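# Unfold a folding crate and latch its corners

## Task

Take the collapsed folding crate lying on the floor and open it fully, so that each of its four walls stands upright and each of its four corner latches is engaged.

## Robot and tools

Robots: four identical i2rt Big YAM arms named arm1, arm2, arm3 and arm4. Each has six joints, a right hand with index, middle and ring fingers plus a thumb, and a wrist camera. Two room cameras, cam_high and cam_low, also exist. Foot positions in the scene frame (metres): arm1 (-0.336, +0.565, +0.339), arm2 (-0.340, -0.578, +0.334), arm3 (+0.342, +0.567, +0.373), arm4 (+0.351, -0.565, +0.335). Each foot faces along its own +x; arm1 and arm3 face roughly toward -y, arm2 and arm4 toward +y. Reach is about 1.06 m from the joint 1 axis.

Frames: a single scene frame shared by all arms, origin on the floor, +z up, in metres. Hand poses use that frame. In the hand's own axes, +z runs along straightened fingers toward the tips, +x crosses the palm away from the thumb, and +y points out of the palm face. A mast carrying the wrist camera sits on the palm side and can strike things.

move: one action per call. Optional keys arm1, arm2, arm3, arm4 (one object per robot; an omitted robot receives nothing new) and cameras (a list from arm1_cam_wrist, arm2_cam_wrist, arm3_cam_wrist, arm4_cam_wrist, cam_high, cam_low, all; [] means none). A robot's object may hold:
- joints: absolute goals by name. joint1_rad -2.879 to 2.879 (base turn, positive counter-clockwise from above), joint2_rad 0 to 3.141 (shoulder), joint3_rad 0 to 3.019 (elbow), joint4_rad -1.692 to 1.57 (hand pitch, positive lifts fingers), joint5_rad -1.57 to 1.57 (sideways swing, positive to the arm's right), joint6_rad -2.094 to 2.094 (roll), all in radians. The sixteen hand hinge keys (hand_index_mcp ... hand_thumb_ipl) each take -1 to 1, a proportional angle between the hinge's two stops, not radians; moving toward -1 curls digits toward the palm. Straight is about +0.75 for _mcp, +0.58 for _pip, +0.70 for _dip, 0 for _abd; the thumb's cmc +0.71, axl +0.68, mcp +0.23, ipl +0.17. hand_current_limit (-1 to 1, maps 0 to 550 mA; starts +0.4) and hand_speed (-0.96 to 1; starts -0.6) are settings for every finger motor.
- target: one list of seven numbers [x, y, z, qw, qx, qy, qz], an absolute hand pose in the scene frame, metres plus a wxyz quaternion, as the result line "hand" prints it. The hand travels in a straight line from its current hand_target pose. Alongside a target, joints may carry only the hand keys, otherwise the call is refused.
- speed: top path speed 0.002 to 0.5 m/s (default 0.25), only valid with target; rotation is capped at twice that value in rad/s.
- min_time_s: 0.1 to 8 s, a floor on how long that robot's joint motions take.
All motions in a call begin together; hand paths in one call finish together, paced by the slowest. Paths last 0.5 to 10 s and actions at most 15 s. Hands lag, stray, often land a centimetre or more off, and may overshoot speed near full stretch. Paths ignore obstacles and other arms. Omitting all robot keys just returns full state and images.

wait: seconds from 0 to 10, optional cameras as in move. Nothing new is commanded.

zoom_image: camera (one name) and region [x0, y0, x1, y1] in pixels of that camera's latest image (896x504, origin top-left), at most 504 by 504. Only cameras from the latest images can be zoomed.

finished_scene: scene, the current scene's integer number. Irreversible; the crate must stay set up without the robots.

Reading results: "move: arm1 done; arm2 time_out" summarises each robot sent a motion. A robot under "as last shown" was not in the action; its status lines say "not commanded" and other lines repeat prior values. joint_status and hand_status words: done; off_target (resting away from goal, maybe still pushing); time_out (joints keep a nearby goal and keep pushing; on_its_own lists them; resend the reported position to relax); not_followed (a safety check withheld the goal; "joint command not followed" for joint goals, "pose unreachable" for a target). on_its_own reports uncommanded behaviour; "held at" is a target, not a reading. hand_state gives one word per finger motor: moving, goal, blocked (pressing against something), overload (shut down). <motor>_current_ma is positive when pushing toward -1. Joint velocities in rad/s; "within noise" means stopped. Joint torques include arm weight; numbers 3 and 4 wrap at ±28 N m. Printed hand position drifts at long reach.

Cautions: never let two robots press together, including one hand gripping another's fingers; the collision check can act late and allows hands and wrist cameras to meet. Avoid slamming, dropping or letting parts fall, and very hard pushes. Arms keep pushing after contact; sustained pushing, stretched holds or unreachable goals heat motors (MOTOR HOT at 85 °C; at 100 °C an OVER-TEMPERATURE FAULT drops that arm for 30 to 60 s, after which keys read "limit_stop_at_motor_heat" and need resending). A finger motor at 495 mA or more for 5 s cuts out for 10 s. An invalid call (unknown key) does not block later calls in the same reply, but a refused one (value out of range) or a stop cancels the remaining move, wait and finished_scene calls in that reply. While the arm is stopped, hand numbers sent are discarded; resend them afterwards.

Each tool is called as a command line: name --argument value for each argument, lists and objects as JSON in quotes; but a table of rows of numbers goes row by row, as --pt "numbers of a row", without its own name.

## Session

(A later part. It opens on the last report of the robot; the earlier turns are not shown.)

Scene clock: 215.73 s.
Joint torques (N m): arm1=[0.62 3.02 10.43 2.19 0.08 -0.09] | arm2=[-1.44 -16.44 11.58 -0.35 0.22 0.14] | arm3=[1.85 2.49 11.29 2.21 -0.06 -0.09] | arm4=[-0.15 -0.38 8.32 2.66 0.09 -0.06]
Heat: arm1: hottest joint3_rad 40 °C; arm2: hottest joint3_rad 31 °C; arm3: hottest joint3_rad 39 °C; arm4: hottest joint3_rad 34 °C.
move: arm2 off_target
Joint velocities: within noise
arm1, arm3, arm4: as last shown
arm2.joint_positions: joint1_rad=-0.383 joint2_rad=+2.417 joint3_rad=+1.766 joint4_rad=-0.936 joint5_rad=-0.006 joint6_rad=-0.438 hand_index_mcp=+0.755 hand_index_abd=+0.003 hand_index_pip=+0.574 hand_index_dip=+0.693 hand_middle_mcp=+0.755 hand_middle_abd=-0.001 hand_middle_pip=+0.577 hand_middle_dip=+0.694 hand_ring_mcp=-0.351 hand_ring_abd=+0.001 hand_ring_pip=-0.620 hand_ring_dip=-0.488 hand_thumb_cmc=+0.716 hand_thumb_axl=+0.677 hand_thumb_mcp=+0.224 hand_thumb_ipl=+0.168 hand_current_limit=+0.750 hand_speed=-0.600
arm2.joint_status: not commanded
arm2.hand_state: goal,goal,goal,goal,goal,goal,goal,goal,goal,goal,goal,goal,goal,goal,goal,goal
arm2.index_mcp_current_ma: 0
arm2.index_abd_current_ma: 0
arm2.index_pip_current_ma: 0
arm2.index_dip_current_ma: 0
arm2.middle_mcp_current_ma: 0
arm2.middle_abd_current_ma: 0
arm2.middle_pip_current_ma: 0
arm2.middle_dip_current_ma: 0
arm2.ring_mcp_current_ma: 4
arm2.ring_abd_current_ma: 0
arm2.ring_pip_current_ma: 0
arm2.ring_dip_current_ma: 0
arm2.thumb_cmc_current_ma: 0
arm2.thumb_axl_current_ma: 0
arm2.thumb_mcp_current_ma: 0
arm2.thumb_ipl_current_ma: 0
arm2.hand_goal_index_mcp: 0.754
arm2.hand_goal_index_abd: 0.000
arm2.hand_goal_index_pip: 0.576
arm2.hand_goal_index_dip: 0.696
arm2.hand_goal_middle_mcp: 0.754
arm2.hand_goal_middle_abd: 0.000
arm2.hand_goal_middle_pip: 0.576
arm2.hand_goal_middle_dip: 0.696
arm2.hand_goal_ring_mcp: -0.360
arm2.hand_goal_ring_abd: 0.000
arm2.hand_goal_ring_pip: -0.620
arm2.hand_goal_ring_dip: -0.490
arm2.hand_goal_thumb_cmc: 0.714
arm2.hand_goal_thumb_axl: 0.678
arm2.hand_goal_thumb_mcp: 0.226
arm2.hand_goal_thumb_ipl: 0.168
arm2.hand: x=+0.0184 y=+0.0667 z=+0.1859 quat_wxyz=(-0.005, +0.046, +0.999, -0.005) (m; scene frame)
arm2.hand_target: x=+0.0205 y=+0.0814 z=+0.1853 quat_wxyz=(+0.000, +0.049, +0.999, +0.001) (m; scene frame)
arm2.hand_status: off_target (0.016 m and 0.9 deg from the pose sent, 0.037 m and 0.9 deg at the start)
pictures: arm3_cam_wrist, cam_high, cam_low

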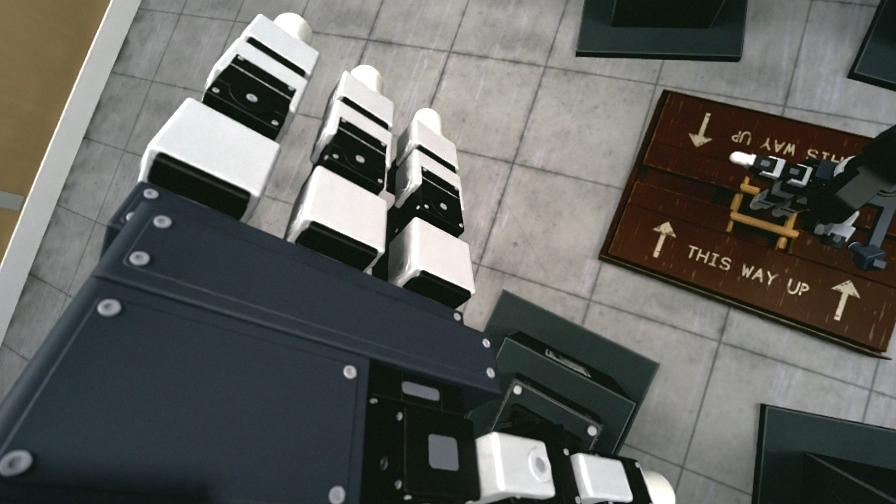

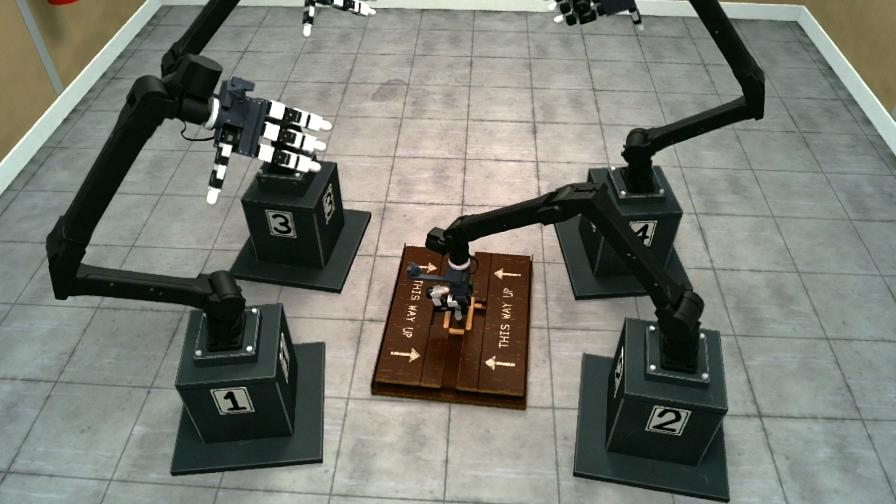

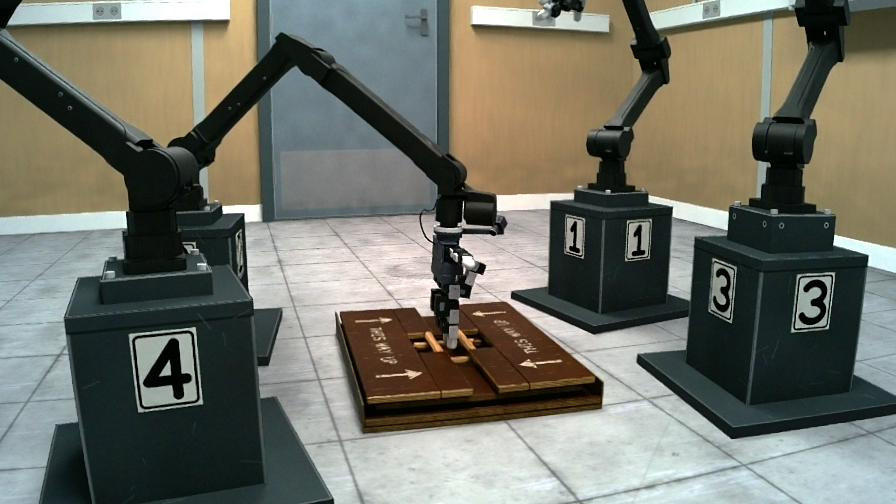

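move --arm2 '{"target": [0.021, 0.083, 0.155, 0, 0.0488, 0.9988, 0], "speed": 0.08}' --cameras '["cam_high", "cam_low", "arm3_cam_wrist"]'

zoom_image --camera "cam_high" --region '[420, 250, 520, 350]'

zoom_image --camera "cam_low" --region '[400, 290, 500, 380]'

zoom_image --camera "arm3_cam_wrist" --region '[700, 150, 840, 270]'

Scene clock: 220.33 s.
Joint torques (N m): arm1=[0.62 3.02 10.43 2.19 0.09 -0.09] | arm2=[-1.73 -16.38 11.19 0.25 0.21 0.13] | arm3=[1.73 2.55 11.28 2.19 -0.07 -0.09] | arm4=[-0.15 -0.56 8.29 2.67 0.08 -0.06]
Heat: arm1: hottest joint3_rad 40 °C; arm2: hottest joint3_rad 32 °C; arm3: hottest joint3_rad 39 °C; arm4: hottest joint3_rad 34 °C.
move: arm2 off_target
Joint velocities: within noise
arm1, arm3, arm4: as last shown
arm2.joint_positions: joint1_rad=-0.379 joint2_rad=+2.466 joint3_rad=+1.783 joint4_rad=-0.913 joint5_rad=-0.006 joint6_rad=-0.437 hand_index_mcp=+0.754 hand_index_abd=+0.001 hand_index_pip=+0.578 hand_index_dip=+0.693 hand_middle_mcp=+0.754 hand_middle_abd=-0.001 hand_middle_pip=+0.577 hand_middle_dip=+0.694 hand_ring_mcp=-0.350 hand_ring_abd=+0.001 hand_ring_pip=-0.620 hand_ring_dip=-0.488 hand_thumb_cmc=+0.716 hand_thumb_axl=+0.677 hand_thumb_mcp=+0.223 hand_thumb_ipl=+0.168 hand_current_limit=+0.750 hand_speed=-0.600
arm2.joint_status: not commanded
arm2.hand_state: goal,goal,goal,goal,goal,goal,goal,goal,goal,goal,goal,goal,goal,goal,goal,goal
arm2.index_mcp_current_ma: 0
arm2.index_abd_current_ma: 0
arm2.index_pip_current_ma: 0
arm2.index_dip_current_ma: 0
arm2.middle_mcp_current_ma: 0
arm2.middle_abd_current_ma: 0
arm2.middle_pip_current_ma: 0
arm2.middle_dip_current_ma: 0
arm2.ring_mcp_current_ma: 4
arm2.ring_abd_current_ma: 0
arm2.ring_pip_current_ma: 0
arm2.ring_dip_current_ma: 0
arm2.thumb_cmc_current_ma: 0
arm2.thumb_axl_current_ma: 0
arm2.thumb_mcp_current_ma: -1
arm2.thumb_ipl_current_ma: 0
arm2.hand_goal_index_mcp: 0.754
arm2.hand_goal_index_abd: 0.000
arm2.hand_goal_index_pip: 0.576
arm2.hand_goal_index_dip: 0.696
arm2.hand_goal_middle_mcp: 0.754
arm2.hand_goal_middle_abd: 0.000
arm2.hand_goal_middle_pip: 0.576
arm2.hand_goal_middle_dip: 0.696
arm2.hand_goal_ring_mcp: -0.360
arm2.hand_goal_ring_abd: 0.000
arm2.hand_goal_ring_pip: -0.620
arm2.hand_goal_ring_dip: -0.490
arm2.hand_goal_thumb_cmc: 0.714
arm2.hand_goal_thumb_axl: 0.678
arm2.hand_goal_thumb_mcp: 0.226
arm2.hand_goal_thumb_ipl: 0.168
arm2.hand: x=+0.0161 y=+0.0673 z=+0.1589 quat_wxyz=(-0.007, +0.045, +0.999, -0.009) (m; scene frame)
arm2.hand_target: x=+0.0205 y=+0.0822 z=+0.1556 quat_wxyz=(+0.000, +0.049, +0.999, +0.000) (m; scene frame)
arm2.hand_status: off_target (0.017 m and 1.4 deg from the pose sent, 0.035 m and 0.9 deg at the start)
pictures: arm3_cam_wrist, cam_high, cam_low

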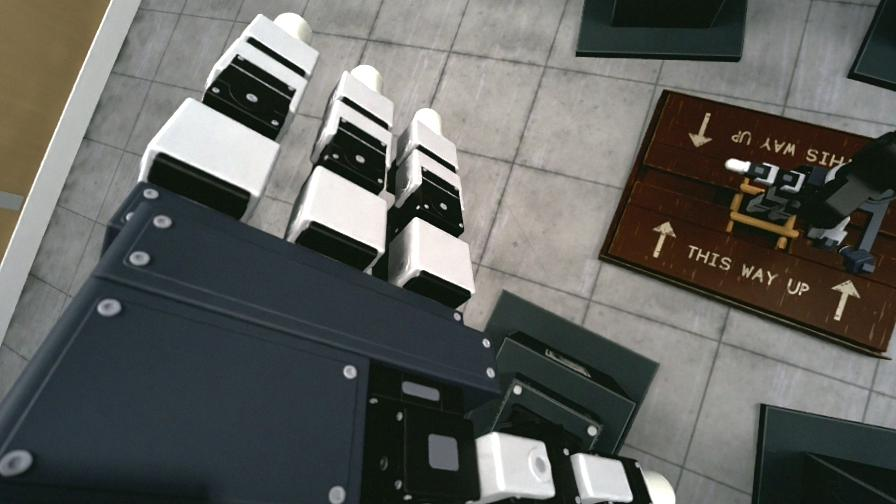

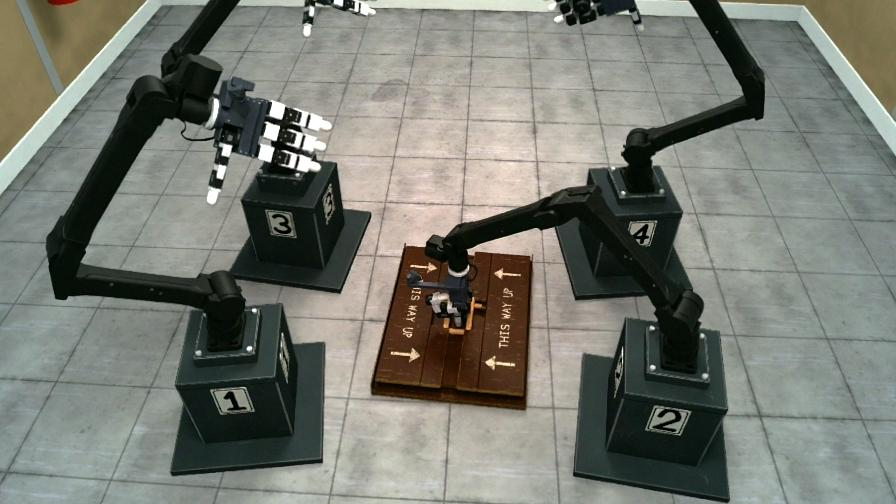

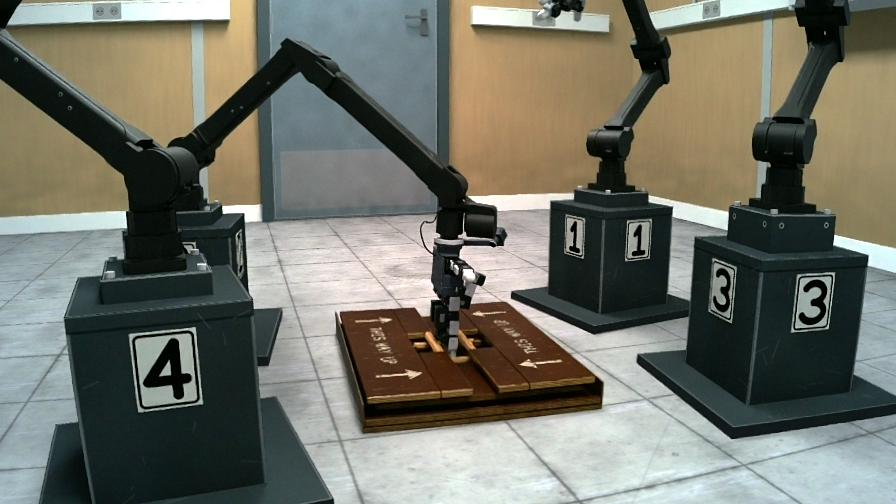

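Scaled by 5.040.

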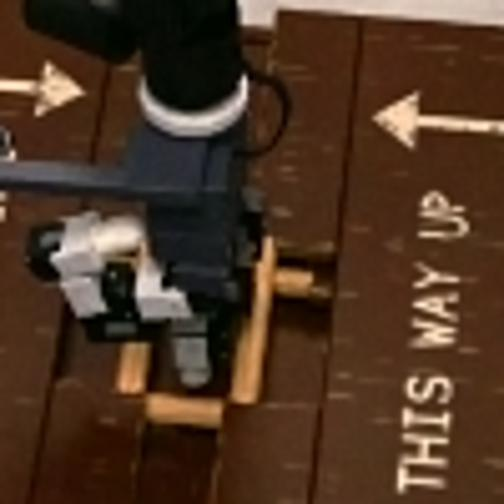

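Scaled by 5.040.

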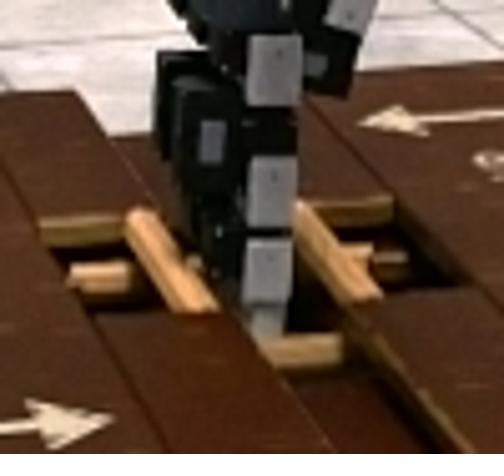

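Scaled by 3.600.

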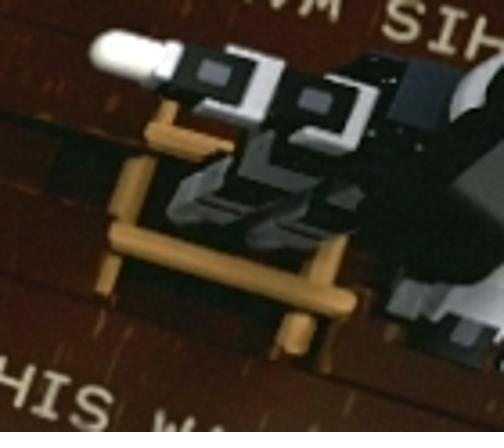

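move --arm2 '{"target": [0.021, 0.083, 0.140, 0, 0.0488, 0.9988, 0], "speed": 0.08}' --cameras '["cam_low"]'

zoom_image --camera "cam_low" --region '[400, 290, 500, 380]'

Scene clock: 232.90 s.
Joint torques (N m): arm1=[0.67 3.02 10.41 2.19 0.09 -0.09] | arm2=[-1.73 -15.85 11.07 0.35 0.21 0.13] | arm3=[1.79 2.55 11.29 2.21 -0.06 -0.09] | arm4=[-0.26 -0.56 8.34 2.67 0.09 -0.08]
Heat: arm1: hottest joint3_rad 40 °C; arm2: hottest joint3_rad 33 °C; arm3: hottest joint3_rad 39 °C; arm4: hottest joint3_rad 34 °C.
move: arm2 off_target
Joint velocities: within noise
arm1, arm3, arm4: as last shown
arm2.joint_positions: joint1_rad=-0.379 joint2_rad=+2.487 joint3_rad=+1.792 joint4_rad=-0.895 joint5_rad=-0.006 joint6_rad=-0.436 hand_index_mcp=+0.754 hand_index_abd=-0.004 hand_index_pip=+0.577 hand_index_dip=+0.695 hand_middle_mcp=+0.754 hand_middle_abd=-0.001 hand_middle_pip=+0.577 hand_middle_dip=+0.694 hand_ring_mcp=-0.350 hand_ring_abd=+0.001 hand_ring_pip=-0.620 hand_ring_dip=-0.488 hand_thumb_cmc=+0.716 hand_thumb_axl=+0.677 hand_thumb_mcp=+0.223 hand_thumb_ipl=+0.168 hand_current_limit=+0.750 hand_speed=-0.600
arm2.joint_status: not commanded
arm2.hand_state: goal,goal,goal,goal,goal,goal,goal,goal,goal,goal,goal,goal,goal,goal,goal,goal
arm2.index_mcp_current_ma: 0
arm2.index_abd_current_ma: -1
arm2.index_pip_current_ma: 0
arm2.index_dip_current_ma: 0
arm2.middle_mcp_current_ma: 0
arm2.middle_abd_current_ma: 0
arm2.middle_pip_current_ma: 0
arm2.middle_dip_current_ma: 0
arm2.ring_mcp_current_ma: 4
arm2.ring_abd_current_ma: 0
arm2.ring_pip_current_ma: 0
arm2.ring_dip_current_ma: 0
arm2.thumb_cmc_current_ma: 0
arm2.thumb_axl_current_ma: 0
arm2.thumb_mcp_current_ma: -1
arm2.thumb_ipl_current_ma: 0
arm2.hand_goal_index_mcp: 0.754
arm2.hand_goal_index_abd: 0.000
arm2.hand_goal_index_pip: 0.576
arm2.hand_goal_index_dip: 0.696
arm2.hand_goal_middle_mcp: 0.754
arm2.hand_goal_middle_abd: 0.000
arm2.hand_goal_middle_pip: 0.576
arm2.hand_goal_middle_dip: 0.696
arm2.hand_goal_ring_mcp: -0.360
arm2.hand_goal_ring_abd: 0.000
arm2.hand_goal_ring_pip: -0.620
arm2.hand_goal_ring_dip: -0.490
arm2.hand_goal_thumb_cmc: 0.714
arm2.hand_goal_thumb_axl: 0.678
arm2.hand_goal_thumb_mcp: 0.226
arm2.hand_goal_thumb_ipl: 0.168
arm2.hand: x=+0.0171 y=+0.0695 z=+0.1489 quat_wxyz=(-0.005, +0.045, +0.999, -0.007) (m; scene frame)
arm2.hand_target: x=+0.0206 y=+0.0821 z=+0.1405 quat_wxyz=(+0.000, +0.049, +0.999, +0.000) (m; scene frame)
arm2.hand_status: off_target (0.017 m and 1.1 deg from the pose sent, 0.025 m and 1.4 deg at the start)
pictures: cam_low

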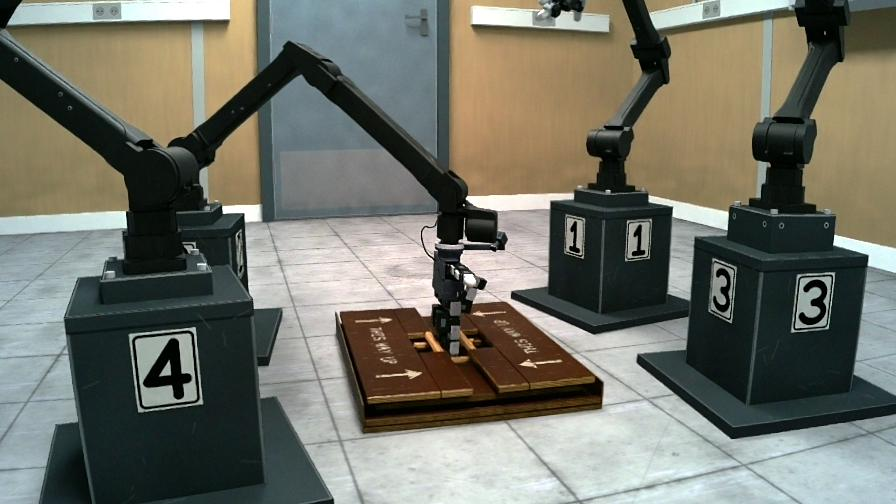

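Scaled by 5.040.

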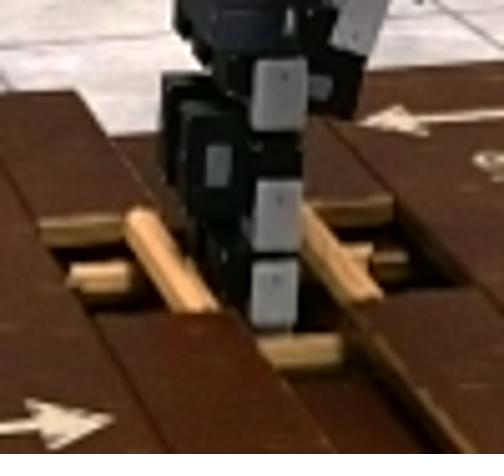

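move --arm2 '{"target": [0.022, 0.083, 0.139, 0, 0.0488, 0.9988, 0], "speed": 0.08, "joints": {"hand_index_dip": 0.333, "hand_middle_dip": 0.333}}'

move --arm2 '{"target": [0.022, 0.083, 0.133, 0, 0.0488, 0.9988, 0], "speed": 0.08, "joints": {"hand_index_dip": 0.043, "hand_middle_dip": 0.043}}' --cameras '["cam_low", "arm3_cam_wrist"]'

zoom_image --camera "cam_low" --region '[400, 290, 500, 380]'

zoom_image --camera "arm3_cam_wrist" --region '[700, 150, 840, 270]'

Scene clock: 241.07 s.
Joint torques (N m): arm1=[0.73 2.96 10.44 2.18 0.09 -0.09] | arm2=[-1.85 -16.03 11.25 0.25 0.2 0.1] | arm3=[1.73 2.55 11.28 2.21 -0.06 -0.09] | arm4=[-0.15 -0.32 8.31 2.67 0.08 -0.07]
Heat: arm1: hottest joint3_rad 40 °C; arm2: hottest joint3_rad 33 °C; arm3: hottest joint3_rad 39 °C; arm4: hottest joint3_rad 34 °C.
move: arm2 off_target
Joint velocities: within noise
arm1, arm3, arm4: as last shown
arm2.joint_positions: joint1_rad=-0.379 joint2_rad=+2.492 joint3_rad=+1.792 joint4_rad=-0.893 joint5_rad=-0.006 joint6_rad=-0.435 hand_index_mcp=+0.755 hand_index_abd=-0.004 hand_index_pip=+0.577 hand_index_dip=+0.335 hand_middle_mcp=+0.754 hand_middle_abd=-0.001 hand_middle_pip=+0.577 hand_middle_dip=+0.337 hand_ring_mcp=-0.350 hand_ring_abd=+0.001 hand_ring_pip=-0.620 hand_ring_dip=-0.488 hand_thumb_cmc=+0.716 hand_thumb_axl=+0.677 hand_thumb_mcp=+0.223 hand_thumb_ipl=+0.168 hand_current_limit=+0.750 hand_speed=-0.600
arm2.joint_status: all done
arm2.hand_state: goal,goal,goal,goal,goal,goal,goal,goal,goal,goal,goal,goal,goal,goal,goal,goal
arm2.index_mcp_current_ma: 0
arm2.index_abd_current_ma: -1
arm2.index_pip_current_ma: 0
arm2.index_dip_current_ma: 0
arm2.middle_mcp_current_ma: 0
arm2.middle_abd_current_ma: 0
arm2.middle_pip_current_ma: 0
arm2.middle_dip_current_ma: 1
arm2.ring_mcp_current_ma: 4
arm2.ring_abd_current_ma: 0
arm2.ring_pip_current_ma: 0
arm2.ring_dip_current_ma: 0
arm2.thumb_cmc_current_ma: 0
arm2.thumb_axl_current_ma: 0
arm2.thumb_mcp_current_ma: -1
arm2.thumb_ipl_current_ma: 0
arm2.hand_goal_index_mcp: 0.754
arm2.hand_goal_index_abd: 0.000
arm2.hand_goal_index_pip: 0.576
arm2.hand_goal_index_dip: 0.334
arm2.hand_goal_middle_mcp: 0.754
arm2.hand_goal_middle_abd: 0.000
arm2.hand_goal_middle_pip: 0.576
arm2.hand_goal_middle_dip: 0.334
arm2.hand_goal_ring_mcp: -0.360
arm2.hand_goal_ring_abd: 0.000
arm2.hand_goal_ring_pip: -0.620
arm2.hand_goal_ring_dip: -0.490
arm2.hand_goal_thumb_cmc: 0.714
arm2.hand_goal_thumb_axl: 0.678
arm2.hand_goal_thumb_mcp: 0.226
arm2.hand_goal_thumb_ipl: 0.168
arm2.hand: x=+0.0166 y=+0.0684 z=+0.1455 quat_wxyz=(-0.006, +0.045, +0.999, -0.008) (m; scene frame)
arm2.hand_target: x=+0.0216 y=+0.0822 z=+0.1396 quat_wxyz=(+0.000, +0.049, +0.999, +0.000) (m; scene frame)
arm2.hand_status: off_target (0.017 m and 1.2 deg from the pose sent, 0.018 m and 1.1 deg at the start)
pictures: none

Scene clock: 242.03 s.
Joint torques (N m): arm1=[0.62 2.96 10.43 2.19 0.09 -0.09] | arm2=[-1.9 -16.15 11.19 0.31 0.2 0.1] | arm3=[1.79 2.55 11.26 2.19 -0.06 -0.09] | arm4=[-0.26 -0.32 8.32 2.7 0.09 -0.07]
Heat: arm1: hottest joint3_rad 40 °C; arm2: hottest joint3_rad 33 °C; arm3: hottest joint3_rad 39 °C; arm4: hottest joint3_rad 34 °C.
move: arm2 off_target
Joint velocities: within noise
arm1, arm3, arm4: as last shown
arm2.joint_positions: joint1_rad=-0.379 joint2_rad=+2.505 joint3_rad=+1.795 joint4_rad=-0.888 joint5_rad=-0.006 joint6_rad=-0.435 hand_index_mcp=+0.753 hand_index_abd=-0.003 hand_index_pip=+0.576 hand_index_dip=+0.044 hand_middle_mcp=+0.754 hand_middle_abd=-0.001 hand_middle_pip=+0.577 hand_middle_dip=+0.048 hand_ring_mcp=-0.350 hand_ring_abd=+0.001 hand_ring_pip=-0.620 hand_ring_dip=-0.488 hand_thumb_cmc=+0.716 hand_thumb_axl=+0.677 hand_thumb_mcp=+0.223 hand_thumb_ipl=+0.168 hand_current_limit=+0.750 hand_speed=-0.600
arm2.joint_status: all done
arm2.hand_state: goal,goal,goal,goal,goal,goal,goal,goal,goal,goal,goal,goal,goal,goal,goal,goal
arm2.index_mcp_current_ma: 0
arm2.index_abd_current_ma: 0
arm2.index_pip_current_ma: 0
arm2.index_dip_current_ma: 0
arm2.middle_mcp_current_ma: 0
arm2.middle_abd_current_ma: 0
arm2.middle_pip_current_ma: 0
arm2.middle_dip_current_ma: 1
arm2.ring_mcp_current_ma: 4
arm2.ring_abd_current_ma: 0
arm2.ring_pip_current_ma: 0
arm2.ring_dip_current_ma: 0
arm2.thumb_cmc_current_ma: 0
arm2.thumb_axl_current_ma: 0
arm2.thumb_mcp_current_ma: -1
arm2.thumb_ipl_current_ma: 0
arm2.hand_goal_index_mcp: 0.754
arm2.hand_goal_index_abd: 0.000
arm2.hand_goal_index_pip: 0.576
arm2.hand_goal_index_dip: 0.044
arm2.hand_goal_middle_mcp: 0.754
arm2.hand_goal_middle_abd: 0.000
arm2.hand_goal_middle_pip: 0.576
arm2.hand_goal_middle_dip: 0.044
arm2.hand_goal_ring_mcp: -0.360
arm2.hand_goal_ring_abd: 0.000
arm2.hand_goal_ring_pip: -0.620
arm2.hand_goal_ring_dip: -0.490
arm2.hand_goal_thumb_cmc: 0.714
arm2.hand_goal_thumb_axl: 0.678
arm2.hand_goal_thumb_mcp: 0.226
arm2.hand_goal_thumb_ipl: 0.168
arm2.hand: x=+0.0159 y=+0.0672 z=+0.1375 quat_wxyz=(-0.007, +0.045, +0.999, -0.010) (m; scene frame)
arm2.hand_target: x=+0.0215 y=+0.0820 z=+0.1334 quat_wxyz=(+0.000, +0.049, +0.999, +0.000) (m; scene frame)
arm2.hand_status: off_target (0.018 m and 1.5 deg from the pose sent, 0.020 m and 1.2 deg at the start)
pictures: arm3_cam_wrist, cam_low

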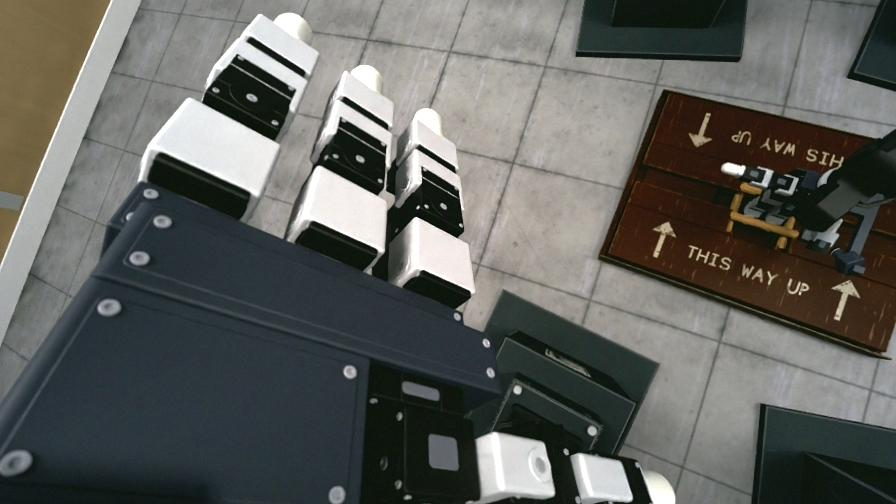

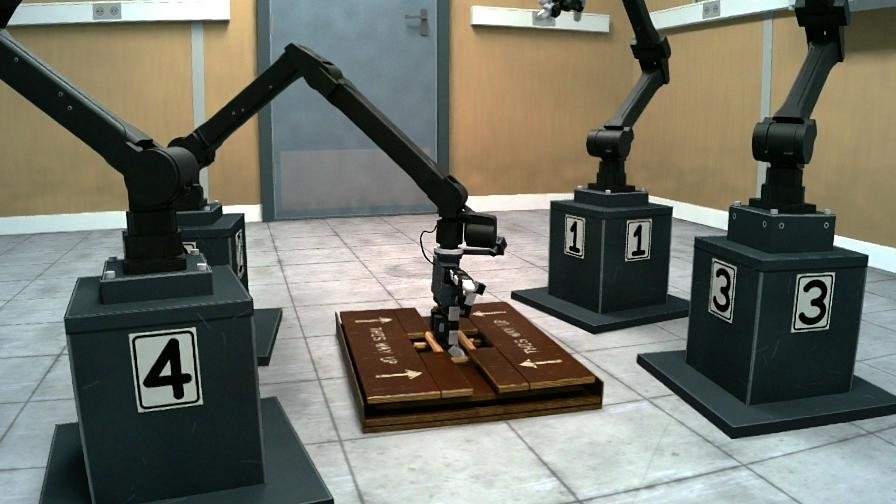

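Scaled by 5.040.

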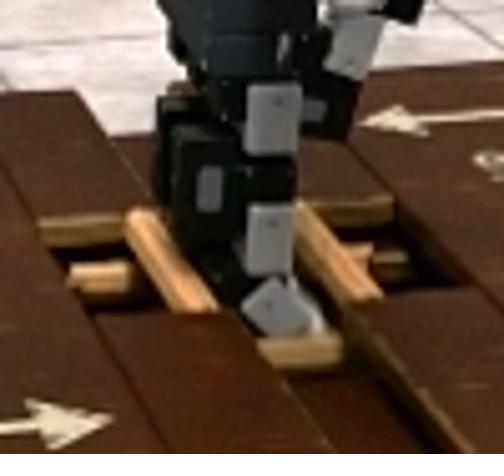

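Scaled by 3.600.

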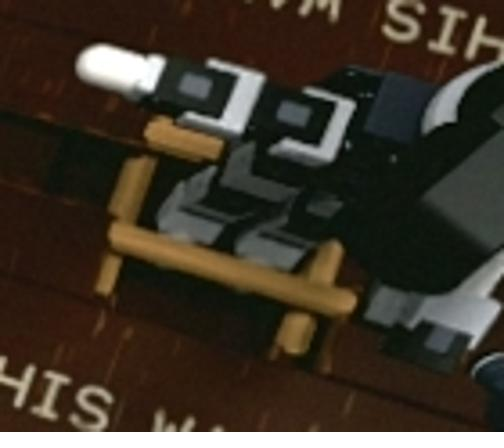

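move --arm2 '{"target": [0.022, 0.088, 0.140, 0, 0.0488, 0.9988, 0], "speed": 0.08, "joints": {"hand_index_dip": -0.174, "hand_middle_dip": -0.174}}'

move --arm2 '{"target": [0.022, 0.094, 0.185, 0, 0.0488, 0.9988, 0], "speed": 0.06}' --cameras '["cam_low", "cam_high", "arm3_cam_wrist"]'

zoom_image --camera "cam_low" --region '[330, 240, 610, 440]'

Scene clock: 249.37 s.
Joint torques (N m): arm1=[0.62 3.02 10.43 2.21 0.09 -0.09] | arm2=[-1.55 -16.73 11.6 -0.24 0.2 0.12] | arm3=[1.79 2.55 11.29 2.19 -0.06 -0.09] | arm4=[-0.21 -0.32 8.35 2.69 0.09 -0.08]
Heat: arm1: hottest joint3_rad 40 °C; arm2: hottest joint3_rad 33 °C; arm3: hottest joint3_rad 39 °C; arm4: hottest joint3_rad 34 °C.
move: arm2 off_target
Joint velocities: within noise
arm1, arm3, arm4: as last shown
arm2.joint_positions: joint1_rad=-0.378 joint2_rad=+2.508 joint3_rad=+1.807 joint4_rad=-0.894 joint5_rad=-0.006 joint6_rad=-0.433 hand_index_mcp=+0.754 hand_index_abd=-0.003 hand_index_pip=+0.576 hand_index_dip=-0.170 hand_middle_mcp=+0.758 hand_middle_abd=-0.002 hand_middle_pip=+0.579 hand_middle_dip=-0.170 hand_ring_mcp=-0.350 hand_ring_abd=+0.001 hand_ring_pip=-0.620 hand_ring_dip=-0.488 hand_thumb_cmc=+0.716 hand_thumb_axl=+0.677 hand_thumb_mcp=+0.223 hand_thumb_ipl=+0.168 hand_current_limit=+0.750 hand_speed=-0.600
arm2.joint_status: all done
arm2.hand_state: goal,goal,goal,goal,goal,goal,goal,goal,goal,goal,goal,goal,goal,goal,goal,goal
arm2.index_mcp_current_ma: 0
arm2.index_abd_current_ma: 0
arm2.index_pip_current_ma: 0
arm2.index_dip_current_ma: 1
arm2.middle_mcp_current_ma: 1
arm2.middle_abd_current_ma: 0
arm2.middle_pip_current_ma: 1
arm2.middle_dip_current_ma: 1
arm2.ring_mcp_current_ma: 4
arm2.ring_abd_current_ma: 0
arm2.ring_pip_current_ma: 0
arm2.ring_dip_current_ma: 0
arm2.thumb_cmc_current_ma: 0
arm2.thumb_axl_current_ma: 0
arm2.thumb_mcp_current_ma: -1
arm2.thumb_ipl_current_ma: 0
arm2.hand_goal_index_mcp: 0.754
arm2.hand_goal_index_abd: 0.000
arm2.hand_goal_index_pip: 0.576
arm2.hand_goal_index_dip: -0.174
arm2.hand_goal_middle_mcp: 0.754
arm2.hand_goal_middle_abd: 0.000
arm2.hand_goal_middle_pip: 0.576
arm2.hand_goal_middle_dip: -0.174
arm2.hand_goal_ring_mcp: -0.360
arm2.hand_goal_ring_abd: 0.000
arm2.hand_goal_ring_pip: -0.620
arm2.hand_goal_ring_dip: -0.490
arm2.hand_goal_thumb_cmc: 0.714
arm2.hand_goal_thumb_axl: 0.678
arm2.hand_goal_thumb_mcp: 0.226
arm2.hand_goal_thumb_ipl: 0.168
arm2.hand: x=+0.0175 y=+0.0702 z=+0.1392 quat_wxyz=(-0.007, +0.046, +0.999, -0.009) (m; scene frame)
arm2.hand_target: x=+0.0215 y=+0.0871 z=+0.1405 quat_wxyz=(+0.000, +0.049, +0.999, +0.001) (m; scene frame)
arm2.hand_status: off_target (0.018 m and 1.3 deg from the pose sent, 0.022 m and 1.5 deg at the start)
pictures: none

Scene clock: 250.63 s.
Joint torques (N m): arm1=[0.67 2.96 10.43 2.18 0.09 -0.09] | arm2=[-1.49 -21.25 11.28 -1.4 0.17 0.17] | arm3=[1.79 2.49 11.28 2.19 -0.06 -0.09] | arm4=[-0.15 -0.38 8.36 2.67 0.08 -0.06]
Heat: arm1: hottest joint3_rad 40 °C; arm2: hottest joint3_rad 33 °C; arm3: hottest joint3_rad 39 °C; arm4: hottest joint3_rad 34 °C.
move: arm2 off_target
Joint velocities: within noise
arm1, arm3, arm4: as last shown
arm2.joint_positions: joint1_rad=-0.375 joint2_rad=+2.506 joint3_rad=+1.815 joint4_rad=-0.937 joint5_rad=-0.006 joint6_rad=-0.433 hand_index_mcp=+0.738 hand_index_abd=+0.003 hand_index_pip=+0.575 hand_index_dip=-0.166 hand_middle_mcp=+0.746 hand_middle_abd=+0.005 hand_middle_pip=+0.579 hand_middle_dip=-0.159 hand_ring_mcp=-0.350 hand_ring_abd=+0.001 hand_ring_pip=-0.620 hand_ring_dip=-0.488 hand_thumb_cmc=+0.716 hand_thumb_axl=+0.677 hand_thumb_mcp=+0.223 hand_thumb_ipl=+0.168 hand_current_limit=+0.750 hand_speed=-0.600
arm2.joint_status: not commanded
arm2.hand_state: goal,goal,goal,goal,goal,goal,goal,goal,goal,goal,goal,goal,goal,goal,goal,goal
arm2.index_mcp_current_ma: -9
arm2.index_abd_current_ma: 0
arm2.index_pip_current_ma: 0
arm2.index_dip_current_ma: 2
arm2.middle_mcp_current_ma: -2
arm2.middle_abd_current_ma: 1
arm2.middle_pip_current_ma: 0
arm2.middle_dip_current_ma: 8
arm2.ring_mcp_current_ma: 4
arm2.ring_abd_current_ma: 0
arm2.ring_pip_current_ma: 0
arm2.ring_dip_current_ma: 0
arm2.thumb_cmc_current_ma: 0
arm2.thumb_axl_current_ma: 0
arm2.thumb_mcp_current_ma: -1
arm2.thumb_ipl_current_ma: 0
arm2.hand_goal_index_mcp: 0.754
arm2.hand_goal_index_abd: 0.000
arm2.hand_goal_index_pip: 0.576
arm2.hand_goal_index_dip: -0.174
arm2.hand_goal_middle_mcp: 0.754
arm2.hand_goal_middle_abd: 0.000
arm2.hand_goal_middle_pip: 0.576
arm2.hand_goal_middle_dip: -0.174
arm2.hand_goal_ring_mcp: -0.360
arm2.hand_goal_ring_abd: 0.000
arm2.hand_goal_ring_pip: -0.620
arm2.hand_goal_ring_dip: -0.490
arm2.hand_goal_thumb_cmc: 0.714
arm2.hand_goal_thumb_axl: 0.678
arm2.hand_goal_thumb_mcp: 0.226
arm2.hand_goal_thumb_ipl: 0.168
arm2.hand: x=+0.0126 y=+0.0661 z=+0.1407 quat_wxyz=(-0.014, +0.045, +0.999, -0.024) (m; scene frame)
arm2.hand_target: x=+0.0211 y=+0.0925 z=+0.1851 quat_wxyz=(+0.000, +0.049, +0.999, +0.001) (m; scene frame)
arm2.hand_status: off_target (0.053 m and 3.2 deg from the pose sent, 0.052 m and 1.3 deg at the start)
pictures: arm3_cam_wrist, cam_high, cam_low

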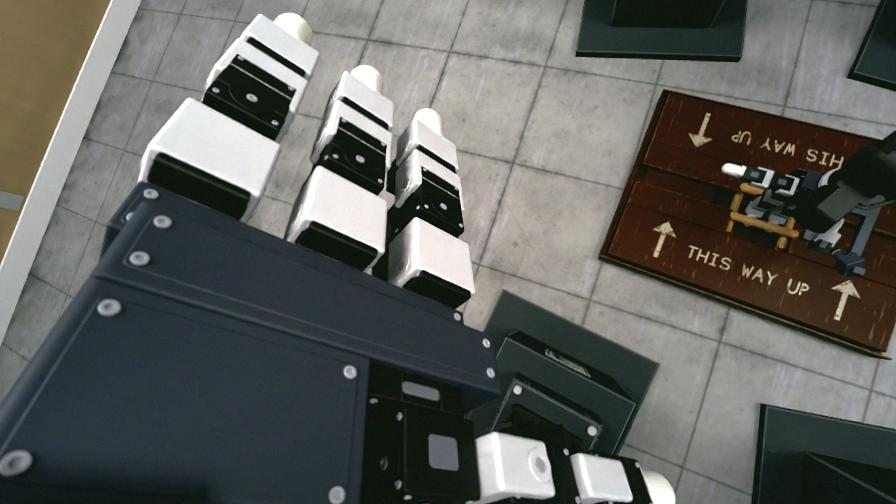

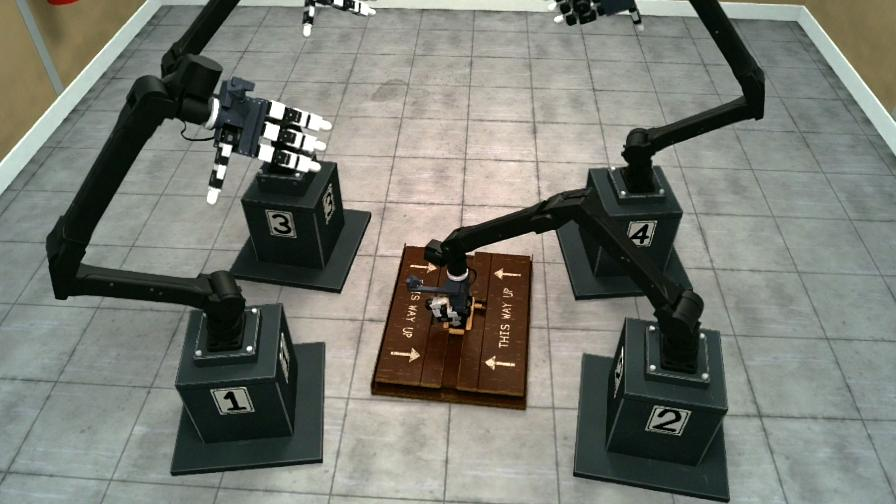

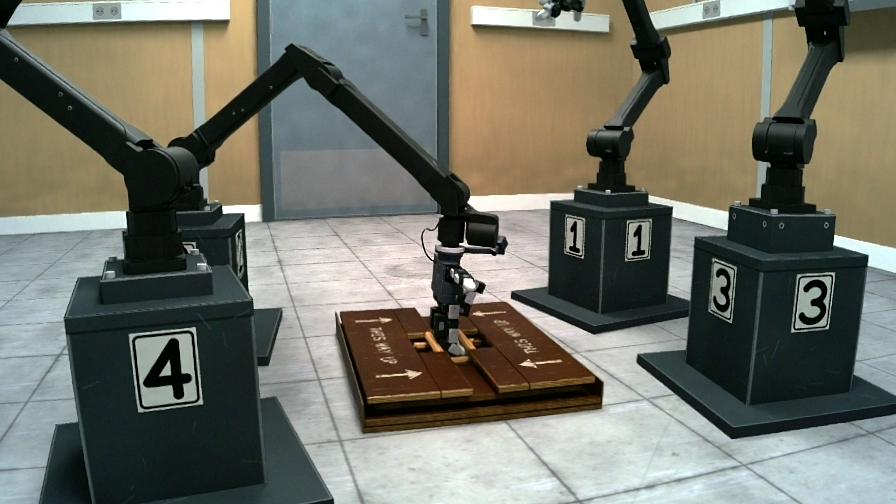

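Scaled by 1.800.

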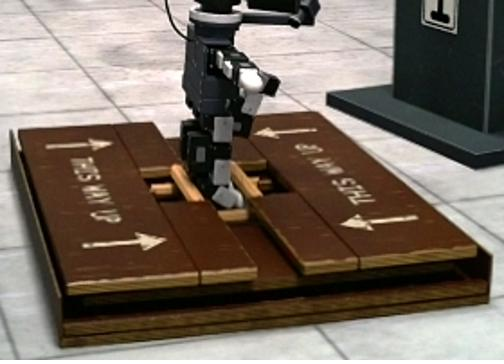

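wait --seconds 0.5 --cameras '["cam_low"]'

zoom_image --camera "cam_low" --region '[400, 290, 500, 380]'

Scene clock: 254.23 s.
Joint torques (N m): arm1=[0.67 3.08 10.44 2.18 0.09 -0.09] | arm2=[-1.44 -21.19 11.25 -1.42 0.17 0.17] | arm3=[1.73 2.49 11.26 2.19 -0.06 -0.09] | arm4=[-0.09 -0.44 8.32 2.67 0.08 -0.07]
Heat: arm1: hottest joint3_rad 40 °C; arm2: hottest joint3_rad 34 °C; arm3: hottest joint3_rad 39 °C; arm4: hottest joint3_rad 34 °C.
Joint velocities: within noise
arm1.joint_positions: joint1_rad=+0.381 joint2_rad=+0.624 joint3_rad=+1.465 joint4_rad=-1.409 joint5_rad=+0.060 joint6_rad=+1.126 hand_index_mcp=+0.755 hand_index_abd=+0.000 hand_index_pip=+0.577 hand_index_dip=+0.696 hand_middle_mcp=+0.755 hand_middle_abd=+0.000 hand_middle_pip=+0.577 hand_middle_dip=+0.696 hand_ring_mcp=+0.755 hand_ring_abd=+0.000 hand_ring_pip=+0.577 hand_ring_dip=+0.696 hand_thumb_cmc=+0.715 hand_thumb_axl=+0.677 hand_thumb_mcp=+0.226 hand_thumb_ipl=+0.168 hand_current_limit=+0.400 hand_speed=-0.600
arm1.joint_status: not commanded
arm1.hand_state: goal,goal,goal,goal,goal,goal,goal,goal,goal,goal,goal,goal,goal,goal,goal,goal
arm1.index_mcp_current_ma: 0
arm1.index_abd_current_ma: 0
arm1.index_pip_current_ma: 0
arm1.index_dip_current_ma: 0
arm1.middle_mcp_current_ma: 0
arm1.middle_abd_current_ma: 0
arm1.middle_pip_current_ma: 0
arm1.middle_dip_current_ma: 0
arm1.ring_mcp_current_ma: 0
arm1.ring_abd_current_ma: 0
arm1.ring_pip_current_ma: 0
arm1.ring_dip_current_ma: 0
arm1.thumb_cmc_current_ma: 0
arm1.thumb_axl_current_ma: 0
arm1.thumb_mcp_current_ma: 0
arm1.thumb_ipl_current_ma: 0
arm1.hand_goal_index_mcp: 0.754
arm1.hand_goal_index_abd: 0.000
arm1.hand_goal_index_pip: 0.576
arm1.hand_goal_index_dip: 0.696
arm1.hand_goal_middle_mcp: 0.754
arm1.hand_goal_middle_abd: 0.000
arm1.hand_goal_middle_pip: 0.576
arm1.hand_goal_middle_dip: 0.696
arm1.hand_goal_ring_mcp: 0.754
arm1.hand_goal_ring_abd: 0.000
arm1.hand_goal_ring_pip: 0.576
arm1.hand_goal_ring_dip: 0.696
arm1.hand_goal_thumb_cmc: 0.714
arm1.hand_goal_thumb_axl: 0.678
arm1.hand_goal_thumb_mcp: 0.226
arm1.hand_goal_thumb_ipl: 0.168
arm1.hand: x=-0.3061 y=+0.3252 z=+0.9143 quat_wxyz=(+0.341, +0.835, -0.265, +0.341) (m; scene frame)
arm1.hand_target: x=-0.3079 y=+0.3282 z=+0.9239 quat_wxyz=(+0.348, +0.830, -0.264, +0.348) (m; scene frame)
arm1.hand_status: not commanded
arm2.joint_positions: joint1_rad=-0.375 joint2_rad=+2.506 joint3_rad=+1.815 joint4_rad=-0.937 joint5_rad=-0.006 joint6_rad=-0.433 hand_index_mcp=+0.738 hand_index_abd=+0.003 hand_index_pip=+0.575 hand_index_dip=-0.166 hand_middle_mcp=+0.746 hand_middle_abd=+0.005 hand_middle_pip=+0.579 hand_middle_dip=-0.159 hand_ring_mcp=-0.350 hand_ring_abd=+0.001 hand_ring_pip=-0.620 hand_ring_dip=-0.488 hand_thumb_cmc=+0.716 hand_thumb_axl=+0.677 hand_thumb_mcp=+0.223 hand_thumb_ipl=+0.168 hand_current_limit=+0.750 hand_speed=-0.600
arm2.joint_status: not commanded
arm2.hand_state: goal,goal,goal,goal,goal,goal,goal,goal,goal,goal,goal,goal,goal,goal,goal,goal
arm2.index_mcp_current_ma: -9
arm2.index_abd_current_ma: 0
arm2.index_pip_current_ma: 0
arm2.index_dip_current_ma: 2
arm2.middle_mcp_current_ma: -2
arm2.middle_abd_current_ma: 1
arm2.middle_pip_current_ma: 0
arm2.middle_dip_current_ma: 8
arm2.ring_mcp_current_ma: 4
arm2.ring_abd_current_ma: 0
arm2.ring_pip_current_ma: 0
arm2.ring_dip_current_ma: 0
arm2.thumb_cmc_current_ma: 0
arm2.thumb_axl_current_ma: 0
arm2.thumb_mcp_current_ma: -1
arm2.thumb_ipl_current_ma: 0
arm2.hand_goal_index_mcp: 0.754
arm2.hand_goal_index_abd: 0.000
arm2.hand_goal_index_pip: 0.576
arm2.hand_goal_index_dip: -0.174
arm2.hand_goal_middle_mcp: 0.754
arm2.hand_goal_middle_abd: 0.000
arm2.hand_goal_middle_pip: 0.576
arm2.hand_goal_middle_dip: -0.174
arm2.hand_goal_ring_mcp: -0.360
arm2.hand_goal_ring_abd: 0.000
arm2.hand_goal_ring_pip: -0.620
arm2.hand_goal_ring_dip: -0.490
arm2.hand_goal_thumb_cmc: 0.714
arm2.hand_goal_thumb_axl: 0.678
arm2.hand_goal_thumb_mcp: 0.226
arm2.hand_goal_thumb_ipl: 0.168
arm2.hand: x=+0.0126 y=+0.0661 z=+0.1407 quat_wxyz=(-0.014, +0.045, +0.999, -0.024) (m; scene frame)
arm2.hand_target: x=+0.0211 y=+0.0925 z=+0.1851 quat_wxyz=(+0.000, +0.049, +0.999, +0.001) (m; scene frame)
arm2.hand_status: off_target (0.053 m and 3.2 deg from the pose sent, 0.052 m and 1.3 deg at the start)
arm3.joint_positions: joint1_rad=+0.633 joint2_rad=+0.616 joint3_rad=+1.360 joint4_rad=-1.257 joint5_rad=-0.066 joint6_rad=+0.991 hand_index_mcp=+0.755 hand_index_abd=+0.000 hand_index_pip=+0.577 hand_index_dip=+0.696 hand_middle_mcp=+0.755 hand_middle_abd=+0.000 hand_middle_pip=+0.577 hand_middle_dip=+0.696 hand_ring_mcp=+0.755 hand_ring_abd=+0.000 hand_ring_pip=+0.577 hand_ring_dip=+0.696 hand_thumb_cmc=+0.715 hand_thumb_axl=+0.677 hand_thumb_mcp=+0.226 hand_thumb_ipl=+0.168 hand_current_limit=+0.400 hand_speed=-0.600
arm3.joint_status: not commanded
arm3.hand_state: goal,goal,goal,goal,goal,goal,goal,goal,goal,goal,goal,goal,goal,goal,goal,goal
arm3.index_mcp_current_ma: 0
arm3.index_abd_current_ma: 0
arm3.index_pip_current_ma: 0
arm3.index_dip_current_ma: 0
arm3.middle_mcp_current_ma: 0
arm3.middle_abd_current_ma: 0
arm3.middle_pip_current_ma: 0
arm3.middle_dip_current_ma: 0
arm3.ring_mcp_current_ma: 0
arm3.ring_abd_current_ma: 0
arm3.ring_pip_current_ma: 0
arm3.ring_dip_current_ma: 0
arm3.thumb_cmc_current_ma: 0
arm3.thumb_axl_current_ma: 0
arm3.thumb_mcp_current_ma: 0
arm3.thumb_ipl_current_ma: 0
arm3.hand_goal_index_mcp: 0.754
arm3.hand_goal_index_abd: 0.000
arm3.hand_goal_index_pip: 0.576
arm3.hand_goal_index_dip: 0.696
arm3.hand_goal_middle_mcp: 0.754
arm3.hand_goal_middle_abd: 0.000
arm3.hand_goal_middle_pip: 0.576
arm3.hand_goal_middle_dip: 0.696
arm3.hand_goal_ring_mcp: 0.754
arm3.hand_goal_ring_abd: 0.000
arm3.hand_goal_ring_pip: 0.576
arm3.hand_goal_ring_dip: 0.696
arm3.hand_goal_thumb_cmc: 0.714
arm3.hand_goal_thumb_axl: 0.678
arm3.hand_goal_thumb_mcp: 0.226
arm3.hand_goal_thumb_ipl: 0.168
arm3.hand: x=+0.4086 y=+0.3046 z=+0.9390 quat_wxyz=(+0.354, +0.840, -0.188, +0.366) (m; scene frame)
arm3.hand_target: x=+0.4070 y=+0.3076 z=+0.9542 quat_wxyz=(+0.364, +0.832, -0.185, +0.376) (m; scene frame)
arm3.hand_status: not commanded
arm4.joint_positions: joint1_rad=-0.396 joint2_rad=+0.649 joint3_rad=+1.460 joint4_rad=-1.301 joint5_rad=-0.067 joint6_rad=+1.212 hand_index_mcp=+0.754 hand_index_abd=+0.001 hand_index_pip=+0.577 hand_index_dip=+0.696 hand_middle_mcp=+0.754 hand_middle_abd=+0.001 hand_middle_pip=+0.577 hand_middle_dip=+0.696 hand_ring_mcp=+0.754 hand_ring_abd=+0.001 hand_ring_pip=+0.577 hand_ring_dip=+0.696 hand_thumb_cmc=+0.714 hand_thumb_axl=+0.677 hand_thumb_mcp=+0.226 hand_thumb_ipl=+0.168 hand_current_limit=+0.400 hand_speed=-0.600
arm4.joint_status: not commanded
arm4.hand_state: goal,goal,goal,goal,goal,goal,goal,goal,goal,goal,goal,goal,goal,goal,goal,goal
arm4.index_mcp_current_ma: 0
arm4.index_abd_current_ma: 0
arm4.index_pip_current_ma: 0
arm4.index_dip_current_ma: 0
arm4.middle_mcp_current_ma: 0
arm4.middle_abd_current_ma: 0
arm4.middle_pip_current_ma: 0
arm4.middle_dip_current_ma: 0
arm4.ring_mcp_current_ma: 0
arm4.ring_abd_current_ma: 0
arm4.ring_pip_current_ma: 0
arm4.ring_dip_current_ma: 0
arm4.thumb_cmc_current_ma: 0
arm4.thumb_axl_current_ma: 0
arm4.thumb_mcp_current_ma: 0
arm4.thumb_ipl_current_ma: 0
arm4.hand_goal_index_mcp: 0.754
arm4.hand_goal_index_abd: 0.000
arm4.hand_goal_index_pip: 0.576
arm4.hand_goal_index_dip: 0.696
arm4.hand_goal_middle_mcp: 0.754
arm4.hand_goal_middle_abd: 0.000
arm4.hand_goal_middle_pip: 0.576
arm4.hand_goal_middle_dip: 0.696
arm4.hand_goal_ring_mcp: 0.754
arm4.hand_goal_ring_abd: 0.000
arm4.hand_goal_ring_pip: 0.576
arm4.hand_goal_ring_dip: 0.696
arm4.hand_goal_thumb_cmc: 0.714
arm4.hand_goal_thumb_axl: 0.678
arm4.hand_goal_thumb_mcp: 0.226
arm4.hand_goal_thumb_ipl: 0.168
arm4.hand: x=+0.4848 y=-0.3435 z=+0.9157 quat_wxyz=(-0.258, +0.561, +0.646, +0.448) (m; scene frame)
arm4.hand_target: x=+0.4839 y=-0.3462 z=+0.9292 quat_wxyz=(-0.264, +0.555, +0.641, +0.460) (m; scene frame)
arm4.hand_status: not commanded
wait: 0.50 s; at rest from the start
pictures: cam_low

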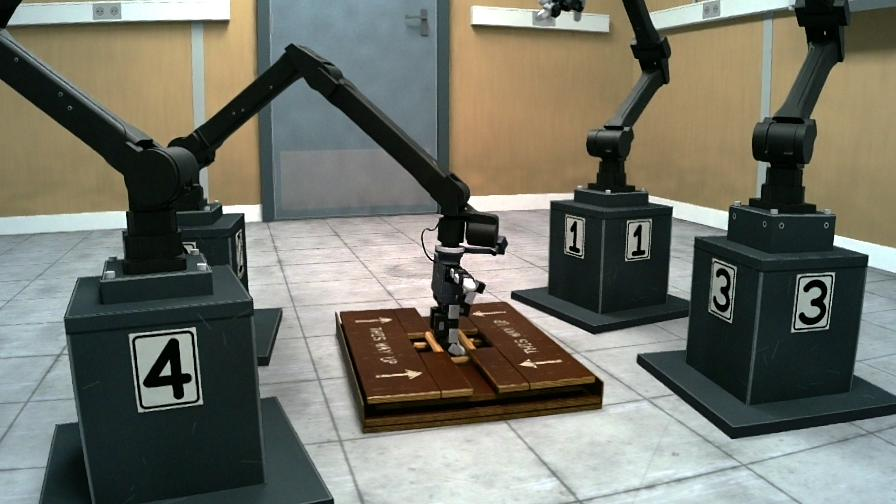

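Scaled by 5.040.

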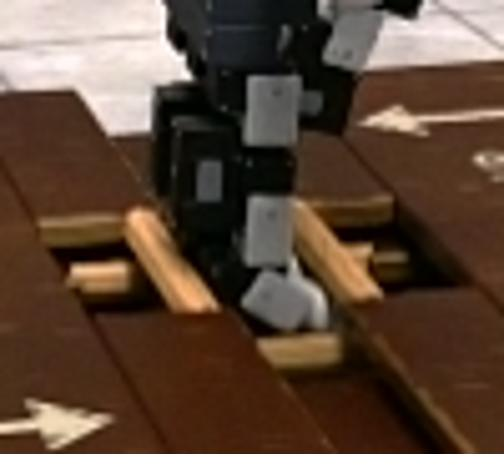

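move --arm2 '{"target": [0.022, 0.092, 0.225, 0, 0.0488, 0.9988, 0], "speed": 0.06}' --cameras '["cam_low"]'

zoom_image --camera "cam_low" --region '[330, 240, 610, 440]'

Scene clock: 272.43 s.
Joint torques (N m): arm1=[0.67 3.02 10.43 2.19 0.09 -0.1] | arm2=[-1.67 -17.73 11.44 -0.4 0.09 0.1] | arm3=[1.79 2.43 11.29 2.19 -0.06 -0.09] | arm4=[-0.09 -0.5 8.32 2.7 0.08 -0.07]
Heat: arm1: hottest joint3_rad 40 °C; arm2: hottest joint3_rad 35 °C; arm3: hottest joint3_rad 39 °C; arm4: hottest joint3_rad 34 °C.
move: arm2 off_target
Joint velocities: within noise
arm1, arm3, arm4: as last shown
arm2.joint_positions: joint1_rad=-0.374 joint2_rad=+2.393 joint3_rad=+1.815 joint4_rad=-1.023 joint5_rad=-0.003 joint6_rad=-0.429 hand_index_mcp=+0.755 hand_index_abd=+0.003 hand_index_pip=+0.578 hand_index_dip=-0.171 hand_middle_mcp=+0.755 hand_middle_abd=+0.003 hand_middle_pip=+0.579 hand_middle_dip=-0.170 hand_ring_mcp=-0.350 hand_ring_abd=+0.001 hand_ring_pip=-0.620 hand_ring_dip=-0.488 hand_thumb_cmc=+0.715 hand_thumb_axl=+0.677 hand_thumb_mcp=+0.223 hand_thumb_ipl=+0.168 hand_current_limit=+0.750 hand_speed=-0.600
arm2.joint_status: not commanded
arm2.hand_state: goal,goal,goal,goal,goal,goal,goal,goal,goal,goal,goal,goal,goal,goal,goal,goal
arm2.index_mcp_current_ma: 0
arm2.index_abd_current_ma: 0
arm2.index_pip_current_ma: 0
arm2.index_dip_current_ma: 1
arm2.middle_mcp_current_ma: 0
arm2.middle_abd_current_ma: 0
arm2.middle_pip_current_ma: 0
arm2.middle_dip_current_ma: 1
arm2.ring_mcp_current_ma: 4
arm2.ring_abd_current_ma: 0
arm2.ring_pip_current_ma: 0
arm2.ring_dip_current_ma: 0
arm2.thumb_cmc_current_ma: 0
arm2.thumb_axl_current_ma: 0
arm2.thumb_mcp_current_ma: -1
arm2.thumb_ipl_current_ma: 0
arm2.hand_goal_index_mcp: 0.754
arm2.hand_goal_index_abd: 0.000
arm2.hand_goal_index_pip: 0.576
arm2.hand_goal_index_dip: -0.174
arm2.hand_goal_middle_mcp: 0.754
arm2.hand_goal_middle_abd: 0.000
arm2.hand_goal_middle_pip: 0.576
arm2.hand_goal_middle_dip: -0.174
arm2.hand_goal_ring_mcp: -0.360
arm2.hand_goal_ring_abd: 0.000
arm2.hand_goal_ring_pip: -0.620
arm2.hand_goal_ring_dip: -0.490
arm2.hand_goal_thumb_cmc: 0.714
arm2.hand_goal_thumb_axl: 0.678
arm2.hand_goal_thumb_mcp: 0.226
arm2.hand_goal_thumb_ipl: 0.168
arm2.hand: x=+0.0179 y=+0.0758 z=+0.2156 quat_wxyz=(-0.007, +0.046, +0.999, -0.012) (m; scene frame)
arm2.hand_target: x=+0.0215 y=+0.0914 z=+0.2254 quat_wxyz=(+0.000, +0.049, +0.999, +0.000) (m; scene frame)
arm2.hand_status: off_target (0.019 m and 1.6 deg from the pose sent, 0.088 m and 3.2 deg at the start)
pictures: cam_low

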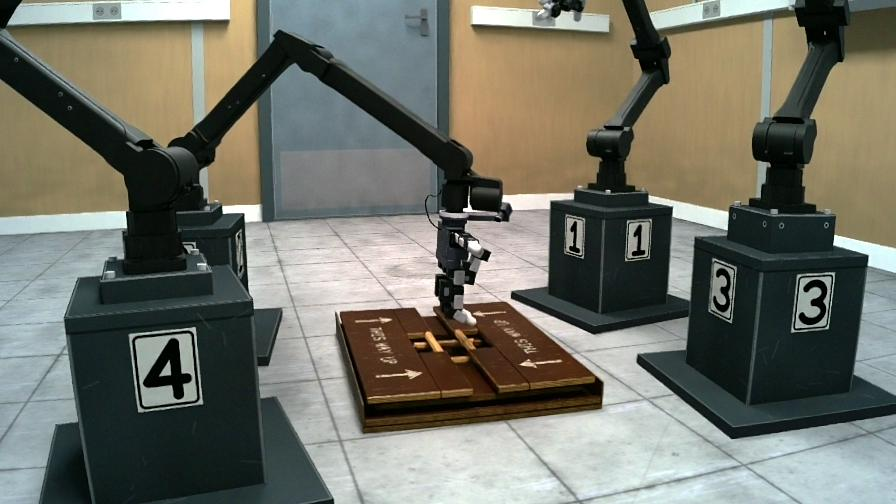

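Scaled by 1.800.

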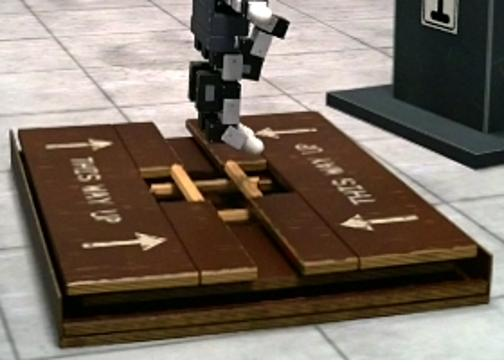

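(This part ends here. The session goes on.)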